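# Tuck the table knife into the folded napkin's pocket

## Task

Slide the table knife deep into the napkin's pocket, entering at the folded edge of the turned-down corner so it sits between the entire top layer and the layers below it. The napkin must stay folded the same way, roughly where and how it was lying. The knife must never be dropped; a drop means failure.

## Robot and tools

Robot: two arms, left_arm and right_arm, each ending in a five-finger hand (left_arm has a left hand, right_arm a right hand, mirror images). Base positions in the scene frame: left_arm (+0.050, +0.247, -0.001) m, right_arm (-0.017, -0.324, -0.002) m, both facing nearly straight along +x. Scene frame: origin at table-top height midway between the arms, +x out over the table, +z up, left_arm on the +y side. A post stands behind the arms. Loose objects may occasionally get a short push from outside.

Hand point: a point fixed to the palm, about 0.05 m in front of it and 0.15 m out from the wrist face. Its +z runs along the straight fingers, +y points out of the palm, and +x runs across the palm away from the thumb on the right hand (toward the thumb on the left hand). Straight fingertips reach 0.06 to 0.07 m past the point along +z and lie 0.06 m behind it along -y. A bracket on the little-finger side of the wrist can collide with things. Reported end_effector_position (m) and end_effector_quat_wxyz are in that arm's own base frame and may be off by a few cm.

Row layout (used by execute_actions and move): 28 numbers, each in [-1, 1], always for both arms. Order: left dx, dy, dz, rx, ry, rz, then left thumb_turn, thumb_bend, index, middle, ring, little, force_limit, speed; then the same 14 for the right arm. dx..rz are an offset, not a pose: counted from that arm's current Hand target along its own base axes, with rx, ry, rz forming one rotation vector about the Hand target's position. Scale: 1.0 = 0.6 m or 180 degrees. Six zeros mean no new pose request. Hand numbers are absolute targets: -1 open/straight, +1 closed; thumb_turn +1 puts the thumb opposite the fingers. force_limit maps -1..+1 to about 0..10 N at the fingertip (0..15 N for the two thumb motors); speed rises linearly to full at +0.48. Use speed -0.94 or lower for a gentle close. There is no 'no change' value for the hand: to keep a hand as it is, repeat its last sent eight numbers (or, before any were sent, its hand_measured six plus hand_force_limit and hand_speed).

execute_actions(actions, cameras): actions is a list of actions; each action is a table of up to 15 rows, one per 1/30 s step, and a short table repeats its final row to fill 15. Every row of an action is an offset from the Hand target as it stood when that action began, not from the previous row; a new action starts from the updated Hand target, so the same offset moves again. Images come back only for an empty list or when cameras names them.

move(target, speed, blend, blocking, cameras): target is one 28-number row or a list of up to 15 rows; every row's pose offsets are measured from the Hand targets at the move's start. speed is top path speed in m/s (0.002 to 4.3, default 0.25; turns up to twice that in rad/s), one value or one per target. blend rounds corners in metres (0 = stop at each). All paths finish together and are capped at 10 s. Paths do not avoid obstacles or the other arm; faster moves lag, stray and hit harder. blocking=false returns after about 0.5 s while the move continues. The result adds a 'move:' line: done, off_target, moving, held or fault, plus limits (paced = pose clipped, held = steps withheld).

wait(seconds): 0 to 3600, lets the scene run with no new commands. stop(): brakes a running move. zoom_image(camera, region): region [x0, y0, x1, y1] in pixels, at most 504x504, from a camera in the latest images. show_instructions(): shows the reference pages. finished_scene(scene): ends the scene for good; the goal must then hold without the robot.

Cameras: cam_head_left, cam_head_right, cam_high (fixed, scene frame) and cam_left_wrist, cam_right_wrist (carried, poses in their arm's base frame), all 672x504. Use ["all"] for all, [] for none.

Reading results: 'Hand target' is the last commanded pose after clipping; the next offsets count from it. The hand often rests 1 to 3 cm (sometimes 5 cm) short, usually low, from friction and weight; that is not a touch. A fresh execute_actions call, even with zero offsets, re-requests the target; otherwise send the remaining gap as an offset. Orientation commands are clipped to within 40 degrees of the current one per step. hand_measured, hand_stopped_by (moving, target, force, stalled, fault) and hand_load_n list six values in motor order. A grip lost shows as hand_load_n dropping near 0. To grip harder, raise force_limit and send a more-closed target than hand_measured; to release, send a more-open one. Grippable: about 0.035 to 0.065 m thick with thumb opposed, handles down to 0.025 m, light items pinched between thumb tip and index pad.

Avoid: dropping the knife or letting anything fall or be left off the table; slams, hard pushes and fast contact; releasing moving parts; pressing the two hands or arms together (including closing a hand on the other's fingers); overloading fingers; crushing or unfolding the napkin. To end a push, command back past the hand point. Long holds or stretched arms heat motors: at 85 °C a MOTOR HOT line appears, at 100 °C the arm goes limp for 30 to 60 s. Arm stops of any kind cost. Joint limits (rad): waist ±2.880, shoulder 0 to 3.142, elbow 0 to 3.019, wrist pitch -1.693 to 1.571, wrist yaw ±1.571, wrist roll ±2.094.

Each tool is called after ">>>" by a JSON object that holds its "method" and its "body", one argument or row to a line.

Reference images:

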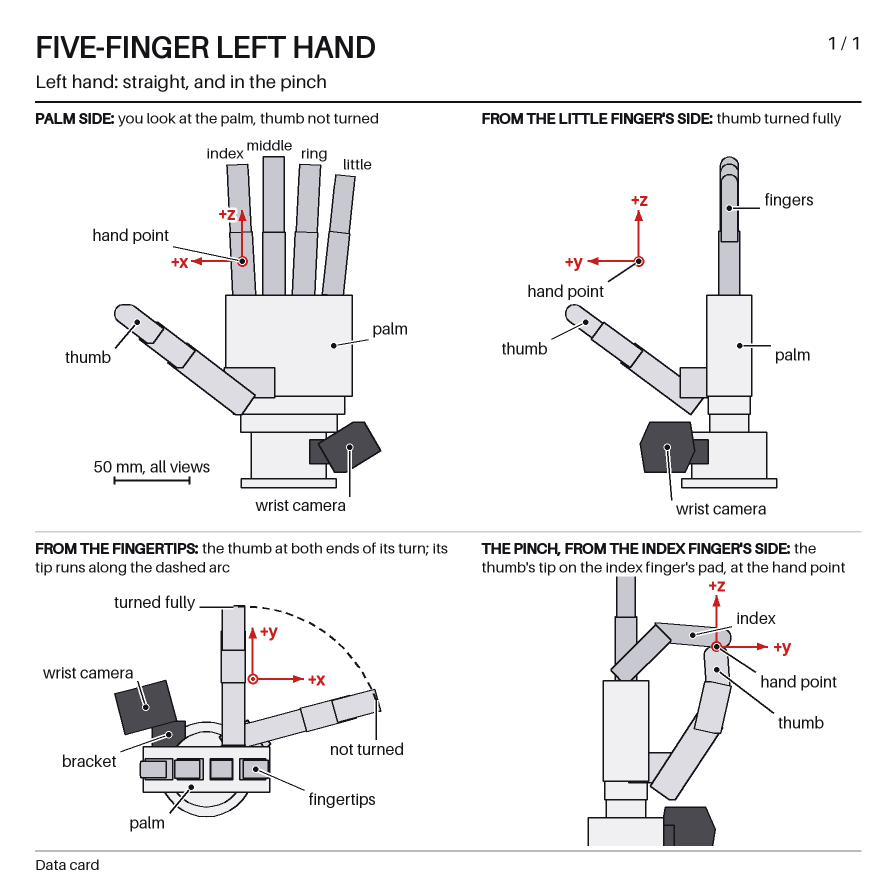

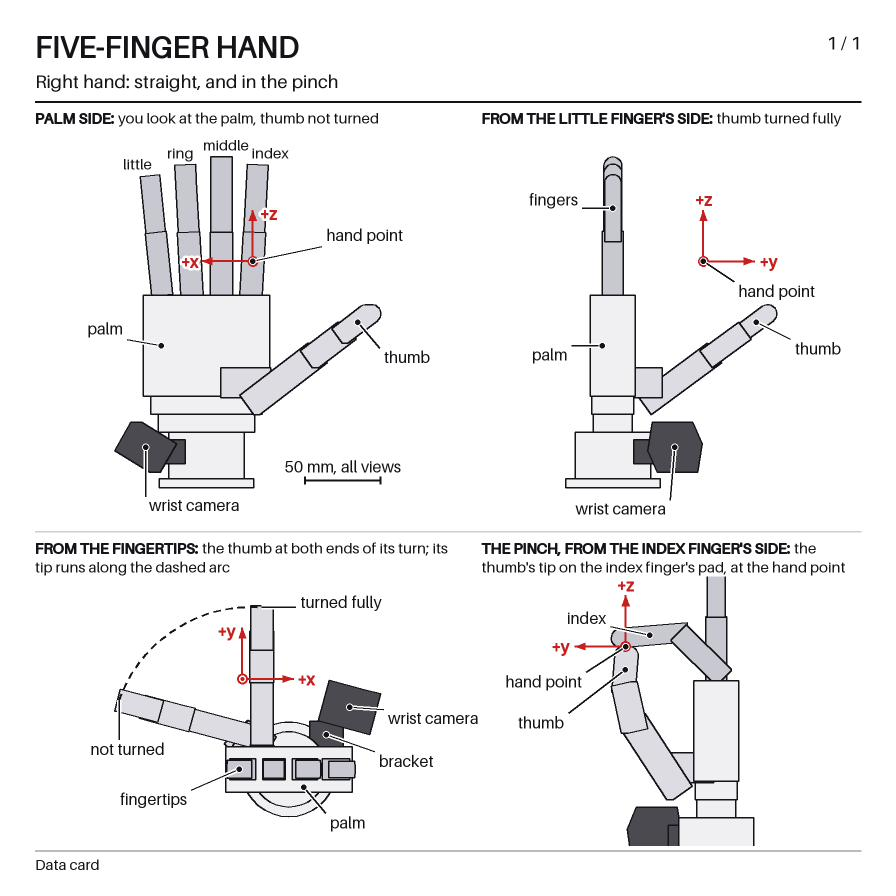

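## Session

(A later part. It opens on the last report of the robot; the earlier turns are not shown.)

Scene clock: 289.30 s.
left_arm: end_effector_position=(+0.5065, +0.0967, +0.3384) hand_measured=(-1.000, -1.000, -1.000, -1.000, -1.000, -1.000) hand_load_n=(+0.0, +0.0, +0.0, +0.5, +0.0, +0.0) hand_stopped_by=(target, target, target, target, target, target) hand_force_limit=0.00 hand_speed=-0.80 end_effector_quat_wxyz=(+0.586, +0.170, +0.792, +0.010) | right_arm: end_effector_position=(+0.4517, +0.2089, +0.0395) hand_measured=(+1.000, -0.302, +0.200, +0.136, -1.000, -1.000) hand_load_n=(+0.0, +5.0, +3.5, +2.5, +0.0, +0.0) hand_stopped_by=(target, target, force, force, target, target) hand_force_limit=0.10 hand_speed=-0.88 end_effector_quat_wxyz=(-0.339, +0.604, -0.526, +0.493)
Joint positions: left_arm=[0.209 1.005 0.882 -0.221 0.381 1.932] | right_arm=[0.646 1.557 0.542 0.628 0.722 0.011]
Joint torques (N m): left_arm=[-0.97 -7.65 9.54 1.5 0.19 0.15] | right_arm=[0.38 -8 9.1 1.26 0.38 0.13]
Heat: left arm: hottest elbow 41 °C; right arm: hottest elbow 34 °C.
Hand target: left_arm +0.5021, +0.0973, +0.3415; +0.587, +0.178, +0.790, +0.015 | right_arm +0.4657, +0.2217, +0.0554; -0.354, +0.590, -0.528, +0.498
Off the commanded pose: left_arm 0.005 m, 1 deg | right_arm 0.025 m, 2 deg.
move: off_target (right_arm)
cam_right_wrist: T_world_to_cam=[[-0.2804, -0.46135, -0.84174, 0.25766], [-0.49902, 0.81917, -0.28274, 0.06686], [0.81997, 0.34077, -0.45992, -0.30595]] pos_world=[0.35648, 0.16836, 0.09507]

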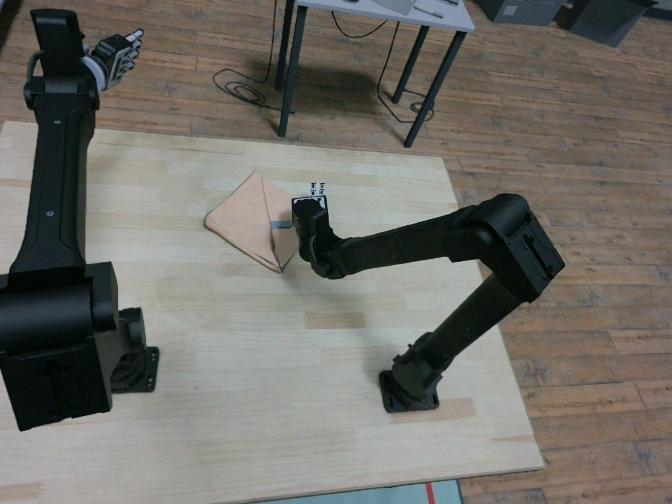

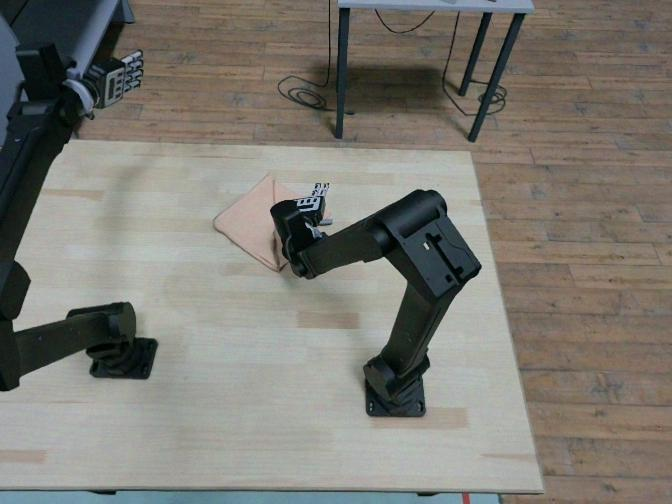

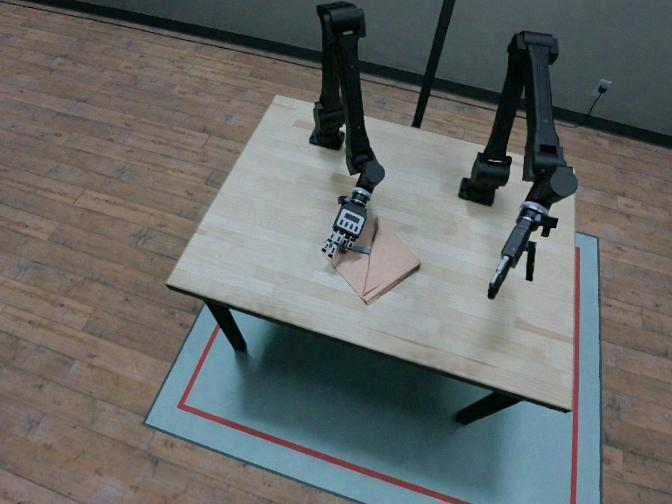

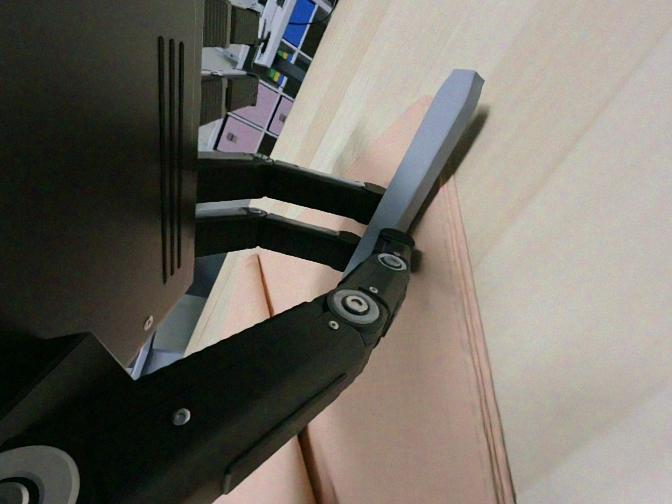

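>>> {"method": "move", "body": {
  "target": [0,0,0,0,0,0,-1,-1,-1,-1,-1,-1,0,-0.8,-0.006,0.045,0,0,0,0,1,-0.3,0.24,0.14,-1,-1,0.1,-0.88],
  "speed": 0.04,
  "cameras": ["cam_head_left","cam_head_right","cam_high","cam_right_wrist"]
}}

>>> {"method": "zoom_image", "body": {
  "camera": "cam_head_left",
  "region": [190, 150, 370, 285]
}}

>>> {"method": "zoom_image", "body": {
  "camera": "cam_high",
  "region": [320, 200, 440, 310]
}}

>>> {"method": "zoom_image", "body": {
  "camera": "cam_head_right",
  "region": [200, 155, 360, 285]
}}

Scene clock: 292.13 s.
left_arm: end_effector_position=(+0.5065, +0.0967, +0.3384) hand_measured=(-1.000, -1.000, -1.000, -1.000, -1.000, -1.000) hand_load_n=(+0.0, +0.0, +0.0, +0.0, +0.0, +0.0) hand_stopped_by=(target, target, target, target, target, target) hand_force_limit=0.00 hand_speed=-0.80 end_effector_quat_wxyz=(+0.586, +0.170, +0.792, +0.010) | right_arm: end_effector_position=(+0.4497, +0.2353, +0.0405) hand_measured=(+1.000, -0.302, +0.200, +0.136, -1.000, -1.000) hand_load_n=(+0.0, +5.0, +3.5, +2.5, +0.0, +0.0) hand_stopped_by=(target, target, force, force, target, target) hand_force_limit=0.10 hand_speed=-0.88 end_effector_quat_wxyz=(-0.340, +0.603, -0.526, +0.495)
Joint positions: left_arm=[0.209 1.005 0.882 -0.221 0.381 1.932] | right_arm=[0.708 1.583 0.585 0.593 0.781 0.041]
Joint torques (N m): left_arm=[-0.91 -7.47 9.55 1.44 0.19 0.16] | right_arm=[0.5 -8.41 9.18 1.21 0.42 0.13]
Heat: left arm: hottest elbow 41 °C; right arm: hottest elbow 34 °C.
Hand target: left_arm +0.5021, +0.0973, +0.3415; +0.587, +0.178, +0.790, +0.015 | right_arm +0.4621, +0.2487, +0.0554; -0.354, +0.590, -0.528, +0.498
Off the commanded pose: left_arm 0.005 m, 1 deg | right_arm 0.024 m, 2 deg.
move: off_target (right_arm)
cam_right_wrist: T_world_to_cam=[[-0.27828, -0.4609, -0.84269, 0.26915], [-0.49726, 0.81975, -0.28415, 0.04356], [0.82176, 0.33996, -0.45731, -0.31362]] pos_world=[0.35428, 0.19496, 0.09577]

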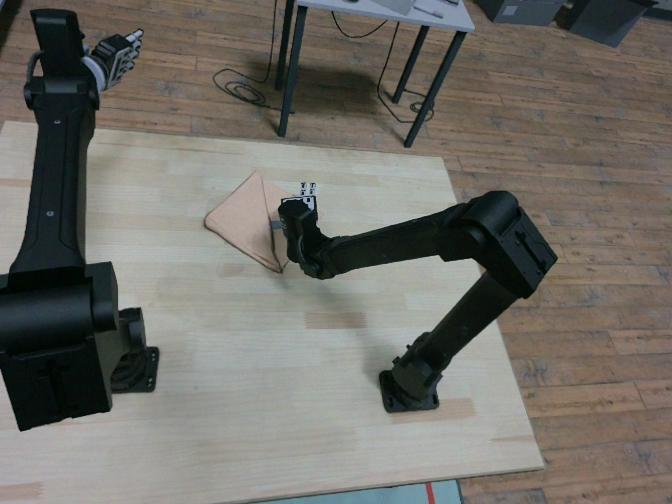

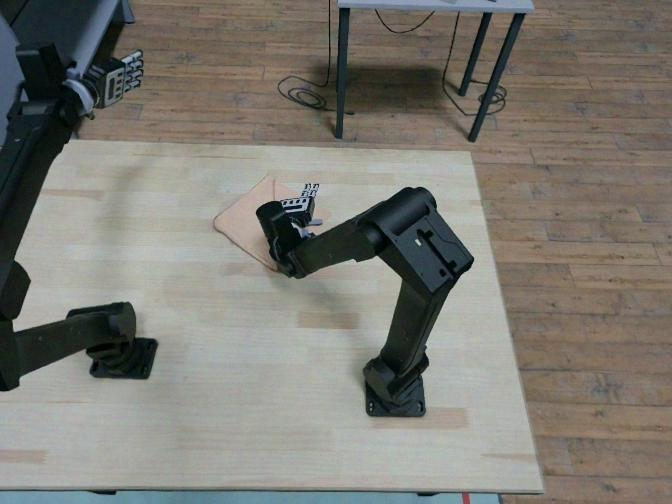

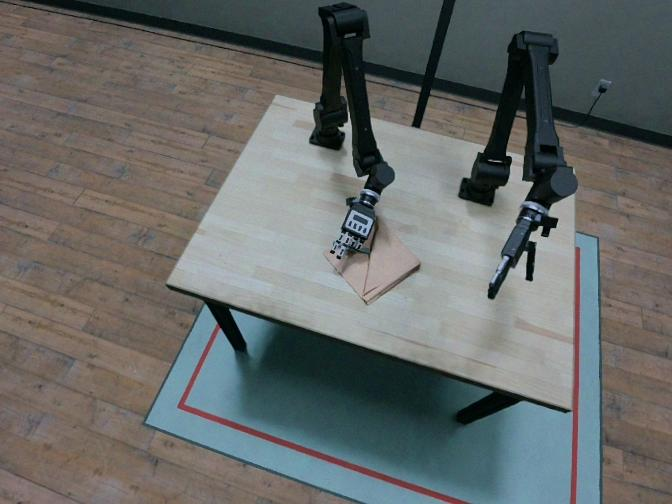

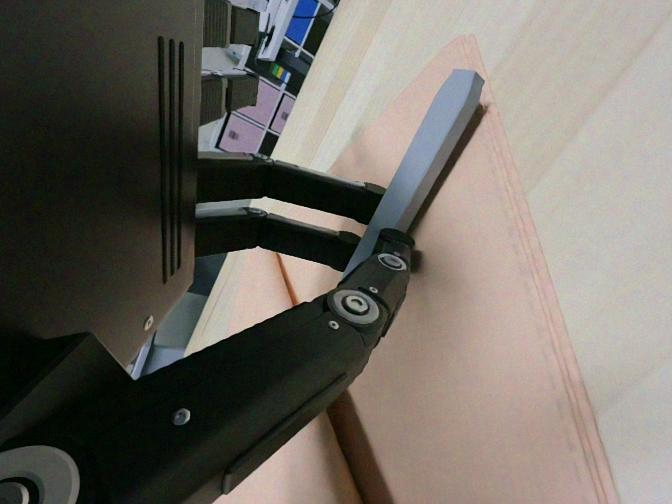

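Scaled by 2.800 from the camera's image (finer frame: 960x720).

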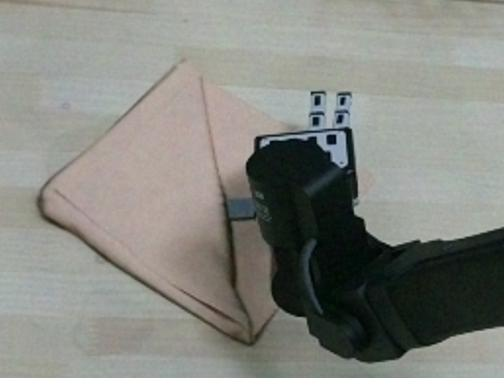

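Scaled by 4.200 from the camera's image (finer frame: 960x720).

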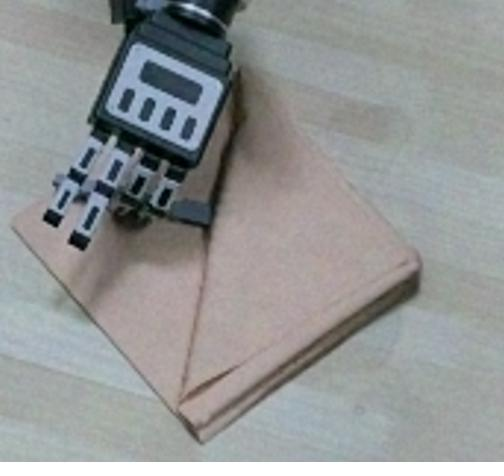

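Scaled by 3.150 from the camera's image (finer frame: 960x720).

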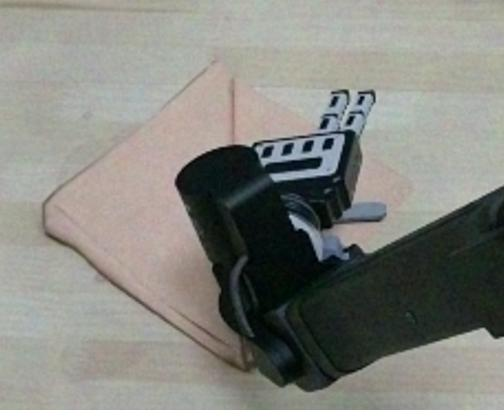

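>>> {"method": "move", "body": {
  "target": [0,0,0,0,0,0,-1,-1,-1,-1,-1,-1,0,-0.8,-0.003,0.033,0,0,0,0,1,-0.3,0.24,0.14,-1,-1,0.1,-0.88],
  "speed": 0.04,
  "cameras": ["cam_head_left","cam_head_right","cam_high","cam_right_wrist"]
}}

>>> {"method": "zoom_image", "body": {
  "camera": "cam_head_left",
  "region": [190, 150, 370, 285]
}}

>>> {"method": "zoom_image", "body": {
  "camera": "cam_high",
  "region": [320, 200, 440, 310]
}}

>>> {"method": "zoom_image", "body": {
  "camera": "cam_head_right",
  "region": [200, 155, 360, 285]
}}

Scene clock: 294.10 s.
left_arm: end_effector_position=(+0.5065, +0.0967, +0.3384) hand_measured=(-1.000, -1.000, -1.000, -1.000, -1.000, -1.000) hand_load_n=(+0.0, +0.0, +0.0, +0.0, +0.0, +0.0) hand_stopped_by=(target, target, target, target, target, target) hand_force_limit=0.00 hand_speed=-0.80 end_effector_quat_wxyz=(+0.586, +0.170, +0.792, +0.010) | right_arm: end_effector_position=(+0.4481, +0.2549, +0.0405) hand_measured=(+1.000, -0.302, +0.200, +0.136, -1.000, -1.000) hand_load_n=(+0.0, +5.0, +3.5, +2.5, +0.0, +0.0) hand_stopped_by=(target, target, force, force, target, target) hand_force_limit=0.10 hand_speed=-0.88 end_effector_quat_wxyz=(-0.341, +0.603, -0.525, +0.494)
Joint positions: left_arm=[0.209 1.005 0.882 -0.221 0.381 1.932] | right_arm=[0.749 1.604 0.619 0.566 0.817 0.064]
Joint torques (N m): left_arm=[-1.03 -7.47 9.52 1.47 0.2 0.15] | right_arm=[0.62 -8.82 9.28 1.26 0.44 0.11]
Heat: left arm: hottest elbow 41 °C; right arm: hottest elbow 34 °C.
Hand target: left_arm +0.5021, +0.0973, +0.3415; +0.587, +0.178, +0.790, +0.015 | right_arm +0.4603, +0.2685, +0.0554; -0.354, +0.590, -0.528, +0.498
Off the commanded pose: left_arm 0.005 m, 1 deg | right_arm 0.024 m, 2 deg.
move: off_target (right_arm)
cam_right_wrist: T_world_to_cam=[[-0.27694, -0.46058, -0.84331, 0.27708], [-0.49803, 0.81935, -0.28395, 0.02717], [0.82175, 0.34135, -0.4563, -0.31933]] pos_world=[0.35268, 0.21436, 0.09567]

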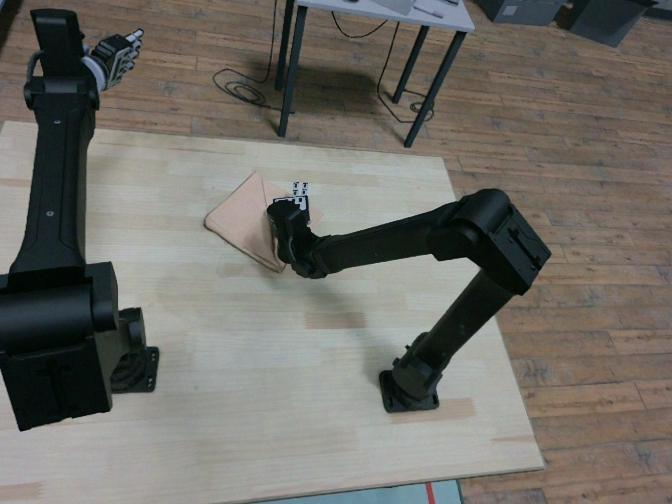

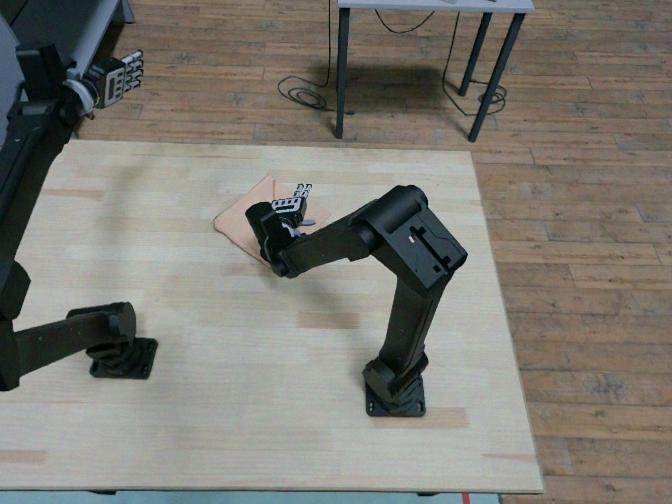

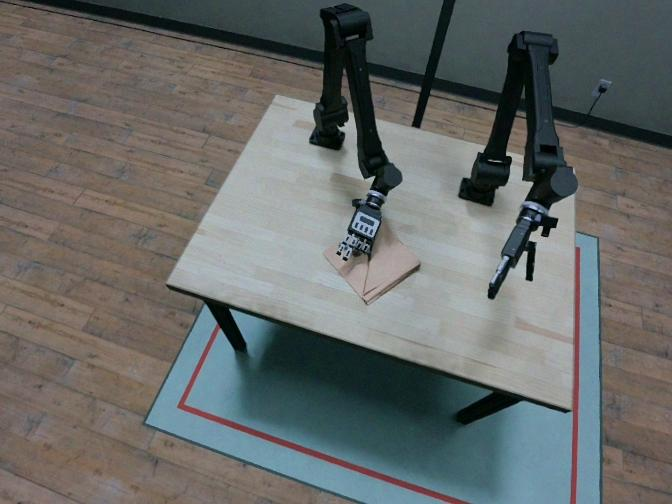

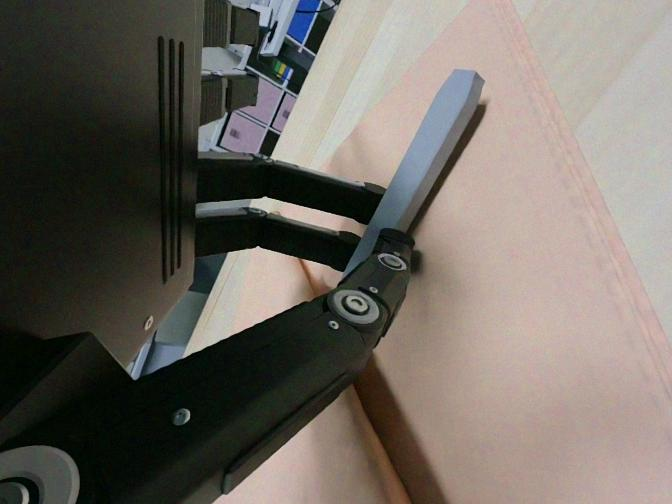

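Scaled by 2.800 from the camera's image (finer frame: 960x720).

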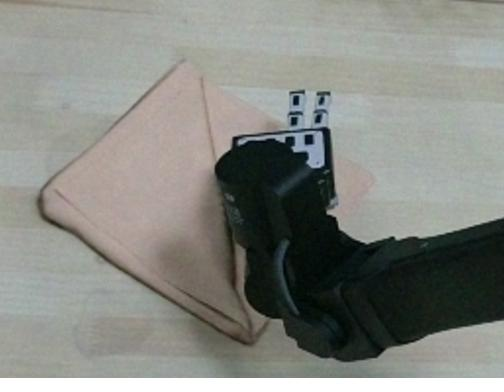

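Scaled by 4.200 from the camera's image (finer frame: 960x720).

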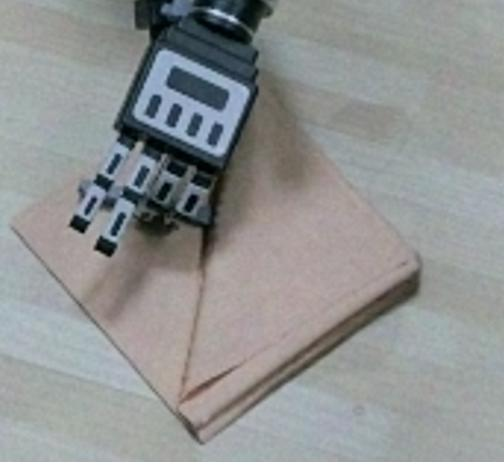

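Scaled by 3.150 from the camera's image (finer frame: 960x720).

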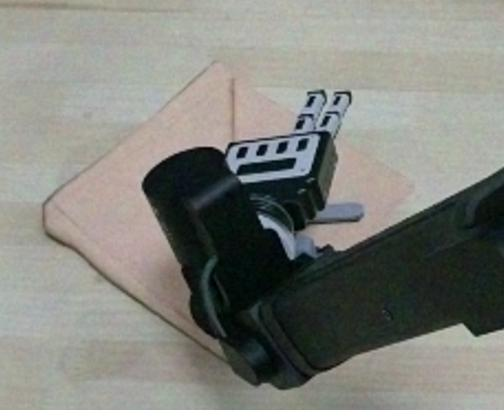

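>>> {"method": "move", "body": {
  "target": [0,0,0,0,0,0,-1,-1,-1,-1,-1,-1,0,-0.8,0,0,-0.0083,0.009,0,0,1,-0.3,0.24,0.14,-1,-1,0.1,-0.88],
  "speed": 0.03,
  "cameras": ["cam_head_left","cam_head_right","cam_high","cam_right_wrist"]
}}

>>> {"method": "zoom_image", "body": {
  "camera": "cam_right_wrist",
  "region": [280, 150, 460, 300]
}}

>>> {"method": "zoom_image", "body": {
  "camera": "cam_high",
  "region": [320, 200, 440, 310]
}}

Scene clock: 295.77 s.
left_arm: end_effector_position=(+0.5065, +0.0967, +0.3384) hand_measured=(-1.000, -1.000, -1.000, -1.000, -1.000, -1.000) hand_load_n=(+0.5, +0.0, +0.0, +0.0, +0.0, +0.5) hand_stopped_by=(target, target, target, target, target, target) hand_force_limit=0.00 hand_speed=-0.80 end_effector_quat_wxyz=(+0.586, +0.170, +0.792, +0.010) | right_arm: end_effector_position=(+0.4483, +0.2551, +0.0378) hand_measured=(+1.000, -0.300, +0.200, +0.138, -1.000, -1.000) hand_load_n=(-0.5, +1.0, +1.5, +1.0, +0.0, +0.0) hand_stopped_by=(target, target, force, force, target, target) hand_force_limit=0.10 hand_speed=-0.88 end_effector_quat_wxyz=(-0.342, +0.599, -0.531, +0.491)
Joint positions: left_arm=[0.209 1.005 0.882 -0.221 0.381 1.932] | right_arm=[0.748 1.61 0.619 0.566 0.817 0.083]
Joint torques (N m): left_arm=[-0.79 -7.59 9.52 1.5 0.21 0.14] | right_arm=[0.03 -8.53 8.36 2.09 -0.03 0.12]
Heat: left arm: hottest elbow 41 °C; right arm: hottest elbow 34 °C.
Hand target: left_arm +0.5021, +0.0973, +0.3415; +0.587, +0.178, +0.790, +0.015 | right_arm +0.4603, +0.2685, +0.0504; -0.362, +0.585, -0.535, +0.490
Off the commanded pose: left_arm 0.005 m, 1 deg | right_arm 0.022 m, 3 deg.
move: off_target (right_arm)
cam_right_wrist: T_world_to_cam=[[-0.28199, -0.44744, -0.84869, 0.27406], [-0.49321, 0.82636, -0.2718, 0.02206], [0.82294, 0.34194, -0.45371, -0.32156]] pos_world=[0.35279, 0.21435, 0.0927]

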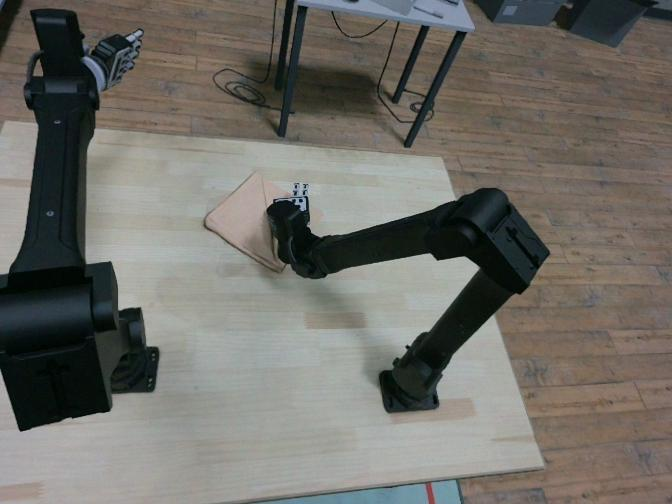

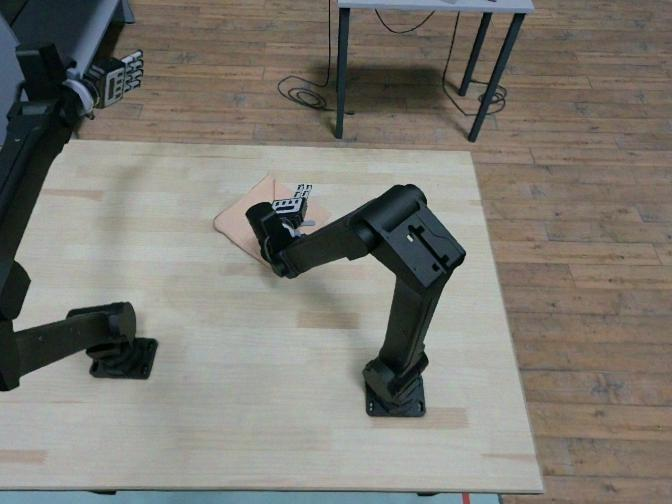

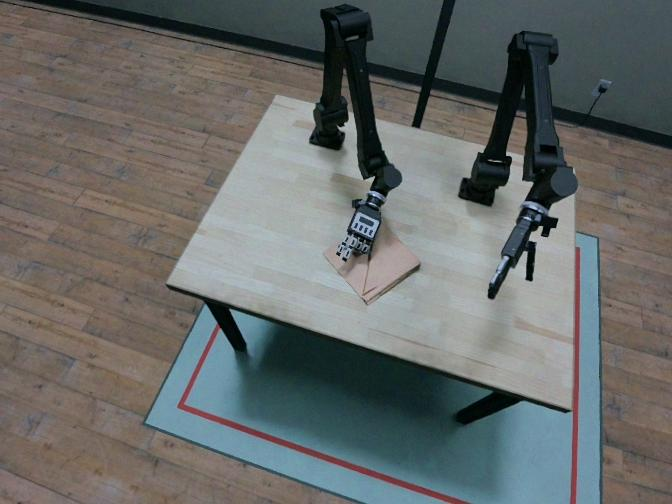

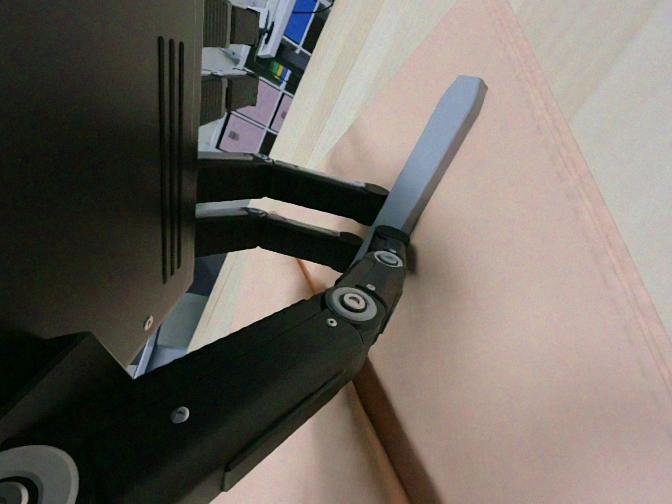

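Scaled by 2.800 from the camera's image (finer frame: 960x720).

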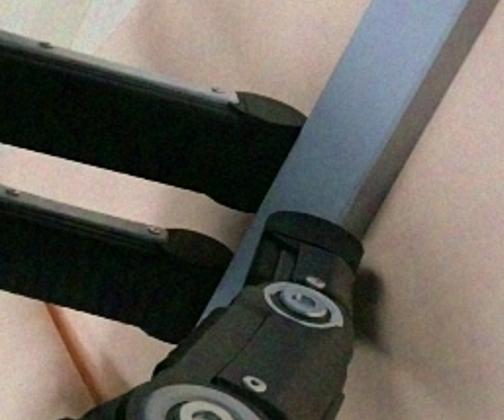

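Scaled by 4.200 from the camera's image (finer frame: 960x720).

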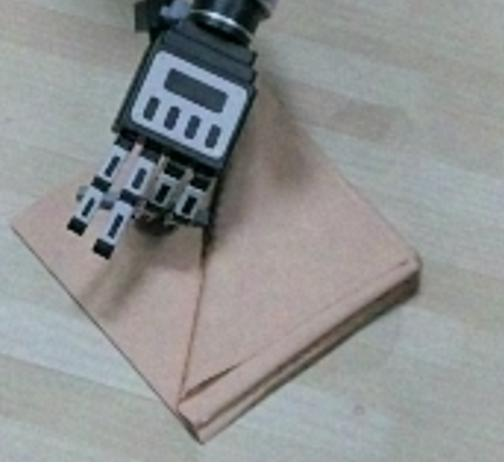

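>>> {"method": "zoom_image", "body": {
  "camera": "cam_right_wrist",
  "region": [370, 50, 530, 220]
}}

>>> {"method": "zoom_image", "body": {
  "camera": "cam_head_right",
  "region": [270, 190, 340, 250]
}}

>>> {"method": "zoom_image", "body": {
  "camera": "cam_head_left",
  "region": [250, 180, 340, 250]
}}

Scaled by 2.965 from the camera's image (finer frame: 960x720).

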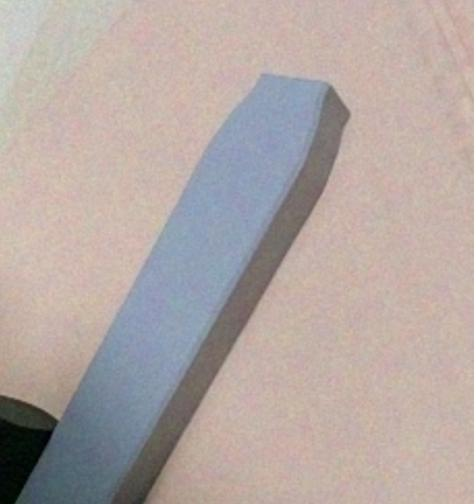

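Scaled by 7.200 from the camera's image (finer frame: 960x720).

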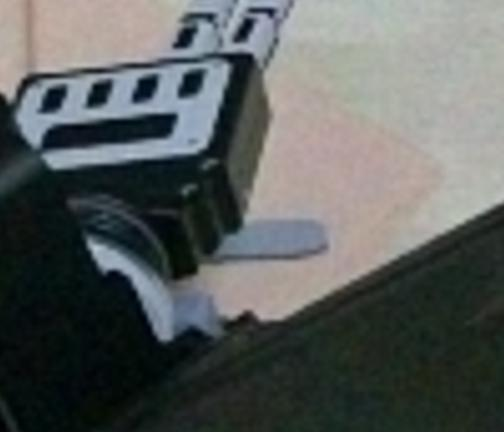

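Scaled by 5.600 from the camera's image (finer frame: 960x720).

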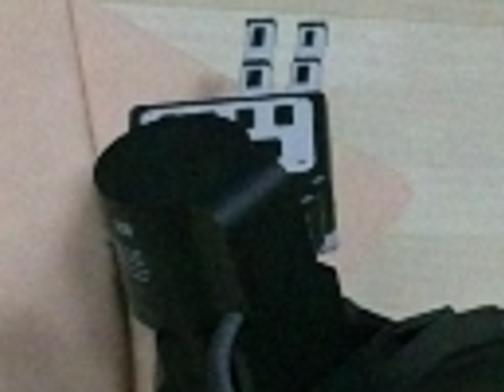

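>>> {"method": "move", "body": {
  "target": [
    [0,0,0,0,0,0,-1,-1,-1,-1,-1,-1,0,-0.8,0,0,0,0,0,0,1,-0.3,0.13,0.07,-1,-1,0.1,-0.88],
    [0,0,0,0,0,0,-1,-1,-1,-1,-1,-1,0,-0.8,0,0,0,0,0,0,1,-0.3,-0.14,-0.2,-1,-1,0.1,-0.7]
  ],
  "cameras": ["cam_head_left","cam_head_right","cam_high","cam_right_wrist"]
}}

>>> {"method": "zoom_image", "body": {
  "camera": "cam_right_wrist",
  "region": [280, 150, 460, 300]
}}

Scene clock: 298.77 s.
left_arm: end_effector_position=(+0.5065, +0.0967, +0.3384) hand_measured=(-1.000, -1.000, -1.000, -1.000, -1.000, -1.000) hand_load_n=(+0.0, +0.0, +0.0, +0.0, +0.0, +0.0) hand_stopped_by=(target, target, target, target, target, target) hand_force_limit=0.00 hand_speed=-0.80 end_effector_quat_wxyz=(+0.586, +0.170, +0.792, +0.010) | right_arm: end_effector_position=(+0.4482, +0.2557, +0.0371) hand_measured=(+1.000, -0.300, -0.140, -0.200, -1.000, -1.000) hand_load_n=(-0.5, +0.0, +0.0, +0.0, +0.0, +0.0) hand_stopped_by=(target, target, target, target, target, target) hand_force_limit=0.10 hand_speed=-0.70 end_effector_quat_wxyz=(-0.344, +0.599, -0.533, +0.490)
Joint positions: left_arm=[0.209 1.005 0.882 -0.221 0.381 1.932] | right_arm=[0.748 1.612 0.619 0.566 0.816 0.089]
Joint torques (N m): left_arm=[-0.73 -7.59 9.55 1.52 0.21 0.16] | right_arm=[-0.09 -8.76 8.44 2.14 0.03 0.13]
Heat: left arm: hottest elbow 41 °C; right arm: hottest elbow 35 °C.
Hand target: left_arm +0.5021, +0.0973, +0.3415; +0.587, +0.178, +0.790, +0.015 | right_arm +0.4603, +0.2685, +0.0504; -0.362, +0.585, -0.535, +0.490
Off the commanded pose: left_arm 0.005 m, 1 deg | right_arm 0.022 m, 3 deg.
move: done; target 2's new numbers were sent with right_arm's hand 0.022 m and 3 deg from that target
cam_right_wrist: T_world_to_cam=[[-0.28292, -0.44284, -0.85079, 0.27299], [-0.49318, 0.82795, -0.26696, 0.02065], [0.82264, 0.34406, -0.45264, -0.32247]] pos_world=[0.35269, 0.21474, 0.09181]

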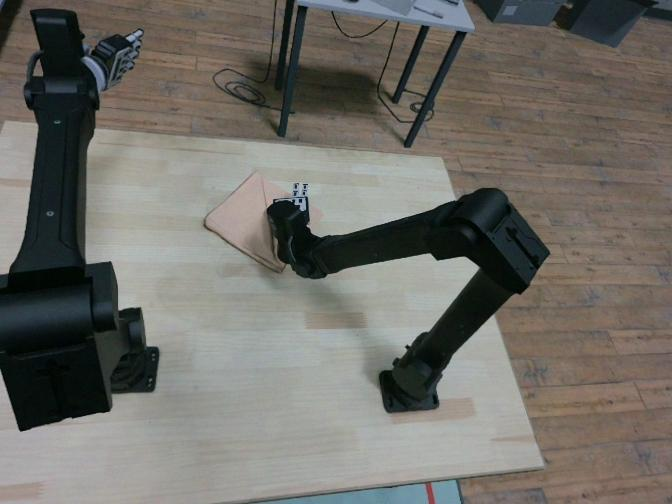

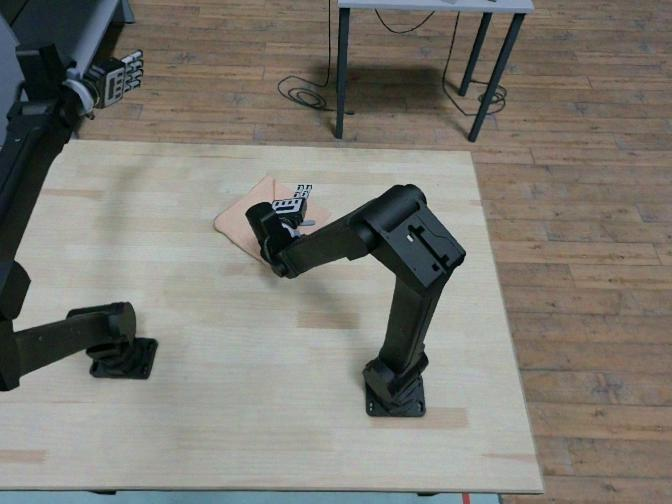

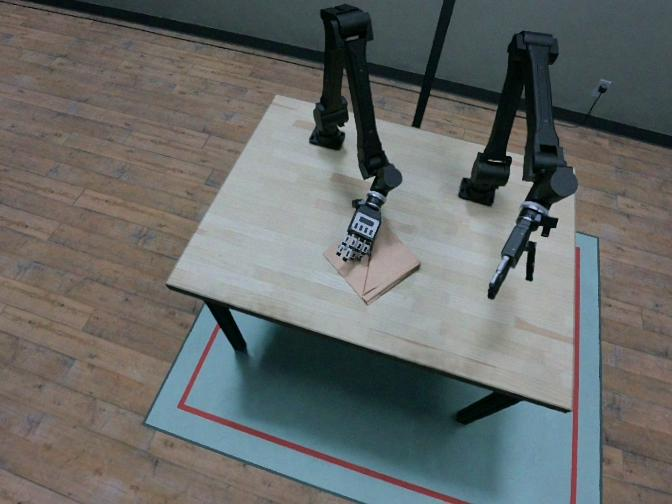

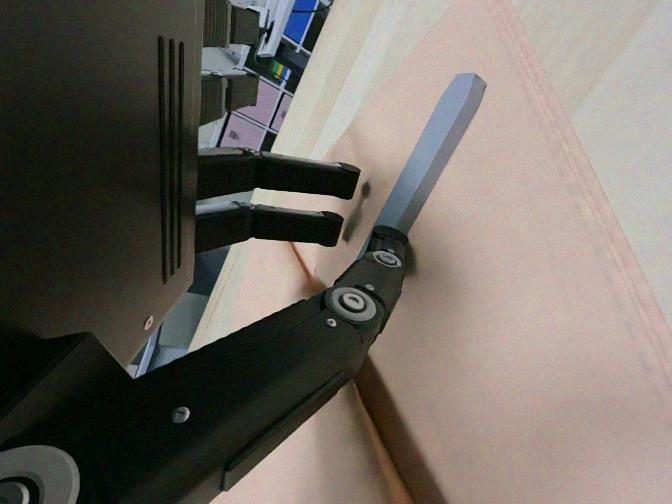

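Scaled by 2.800 from the camera's image (finer frame: 960x720).

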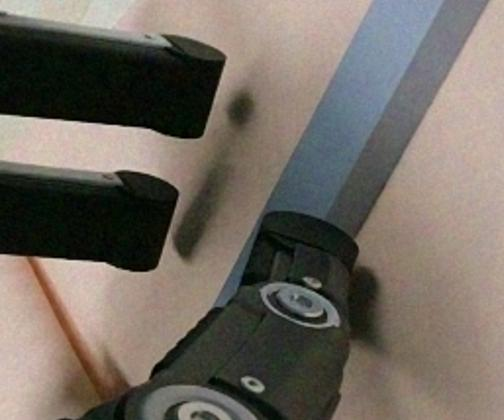

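>>> {"method": "move", "body": {
  "target": [
    [0,0,0,0,0,0,-1,-1,-1,-1,-1,-1,0,-0.8,0,0,0,0,0,0,1,-0.3,-0.5,-0.5,-1,-1,0.1,-0.4],
    [0,0,0,0,0,0,-1,-1,-1,-1,-1,-1,0,-0.8,-0.035,0,0.012,0,0,0,1,-0.3,-0.5,-0.5,-1,-1,0.1,-0.4]
  ],
  "speed": 0.04,
  "cameras": ["cam_head_left","cam_head_right","cam_high","cam_right_wrist"]
}}

>>> {"method": "zoom_image", "body": {
  "camera": "cam_right_wrist",
  "region": [280, 150, 460, 300]
}}

Scene clock: 301.47 s.
left_arm: end_effector_position=(+0.5065, +0.0967, +0.3384) hand_measured=(-1.000, -1.000, -1.000, -1.000, -1.000, -1.000) hand_load_n=(+0.0, +0.0, +0.0, +0.0, +0.0, +0.0) hand_stopped_by=(target, target, target, target, target, target) hand_force_limit=0.00 hand_speed=-0.80 end_effector_quat_wxyz=(+0.586, +0.170, +0.792, +0.010) | right_arm: end_effector_position=(+0.4396, +0.2666, +0.0495) hand_measured=(+1.000, -0.300, -0.500, -0.500, -1.000, -1.000) hand_load_n=(+0.5, +0.0, +0.0, +0.0, +0.0, +0.0) hand_stopped_by=(target, target, target, target, target, target) hand_force_limit=0.10 hand_speed=-0.40 end_effector_quat_wxyz=(-0.357, +0.591, -0.533, +0.489)
Joint positions: left_arm=[0.209 1.005 0.882 -0.221 0.381 1.932] | right_arm=[0.781 1.581 0.614 0.555 0.84 0.109]
Joint torques (N m): left_arm=[-0.73 -7.41 9.52 1.46 0.19 0.15] | right_arm=[0.44 -9.93 5.97 1.11 0.4 0.12]
Heat: left arm: hottest elbow 41 °C; right arm: hottest elbow 35 °C.
Hand target: left_arm +0.5021, +0.0973, +0.3415; +0.587, +0.178, +0.790, +0.015 | right_arm +0.4393, +0.2685, +0.0576; -0.362, +0.585, -0.535, +0.490
Off the commanded pose: left_arm 0.005 m, 1 deg | right_arm 0.008 m, 1 deg.
move: done
cam_right_wrist: T_world_to_cam=[[-0.26316, -0.42515, -0.86602, 0.27329], [-0.49273, 0.83099, -0.25822, 0.00928], [0.82944, 0.35876, -0.42816, -0.32174]] pos_world=[0.34336, 0.2239, 0.10132]

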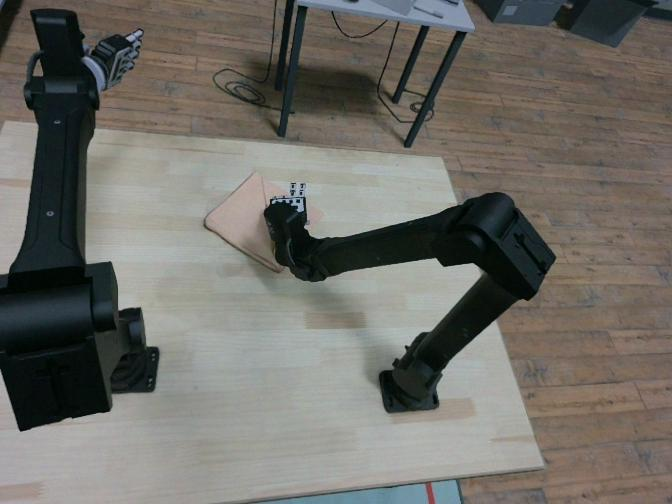

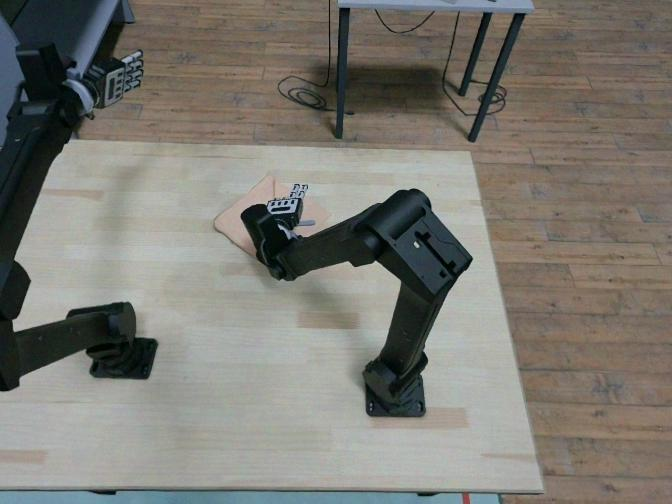

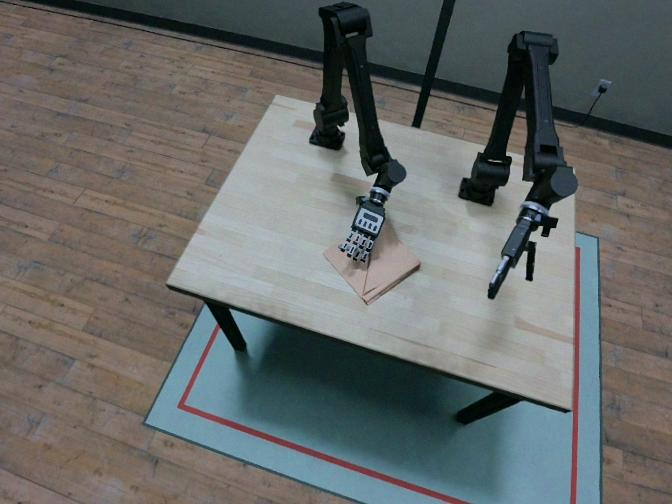

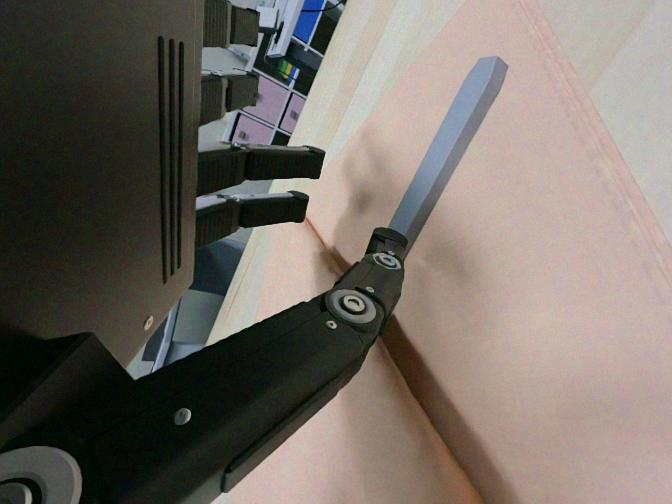

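Scaled by 2.800 from the camera's image (finer frame: 960x720).

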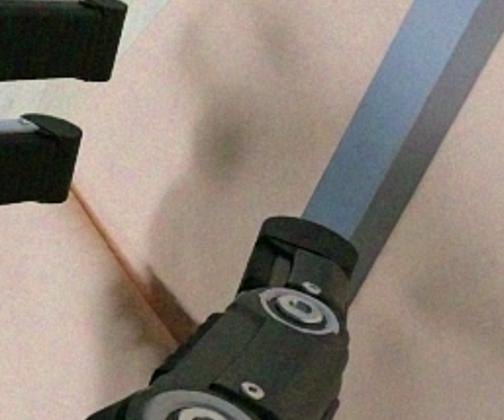

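>>> {"method": "zoom_image", "body": {
  "camera": "cam_head_right",
  "region": [270, 190, 340, 250]
}}

>>> {"method": "zoom_image", "body": {
  "camera": "cam_right_wrist",
  "region": [370, 30, 530, 230]
}}

>>> {"method": "zoom_image", "body": {
  "camera": "cam_high",
  "region": [320, 200, 440, 310]
}}

Scaled by 7.200 from the camera's image (finer frame: 960x720).

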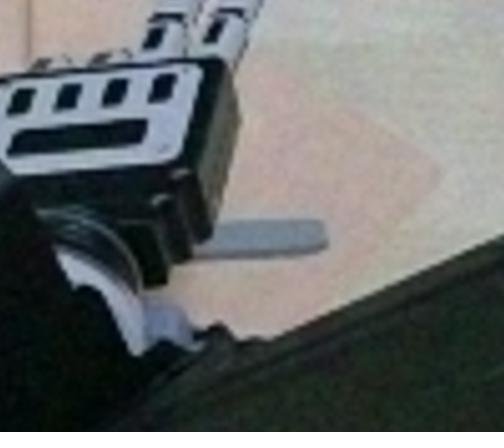

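Scaled by 2.520 from the camera's image (finer frame: 960x720).

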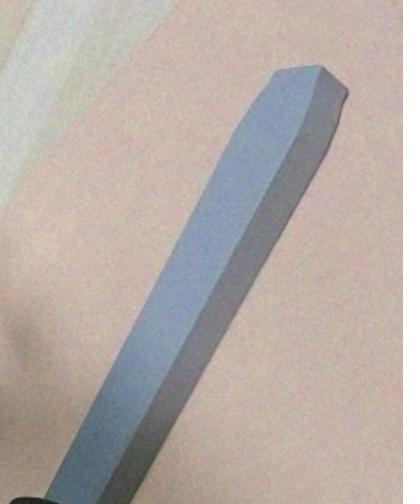

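Scaled by 4.200 from the camera's image (finer frame: 960x720).

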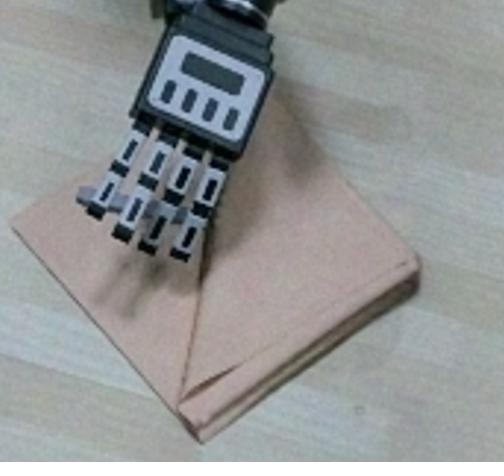

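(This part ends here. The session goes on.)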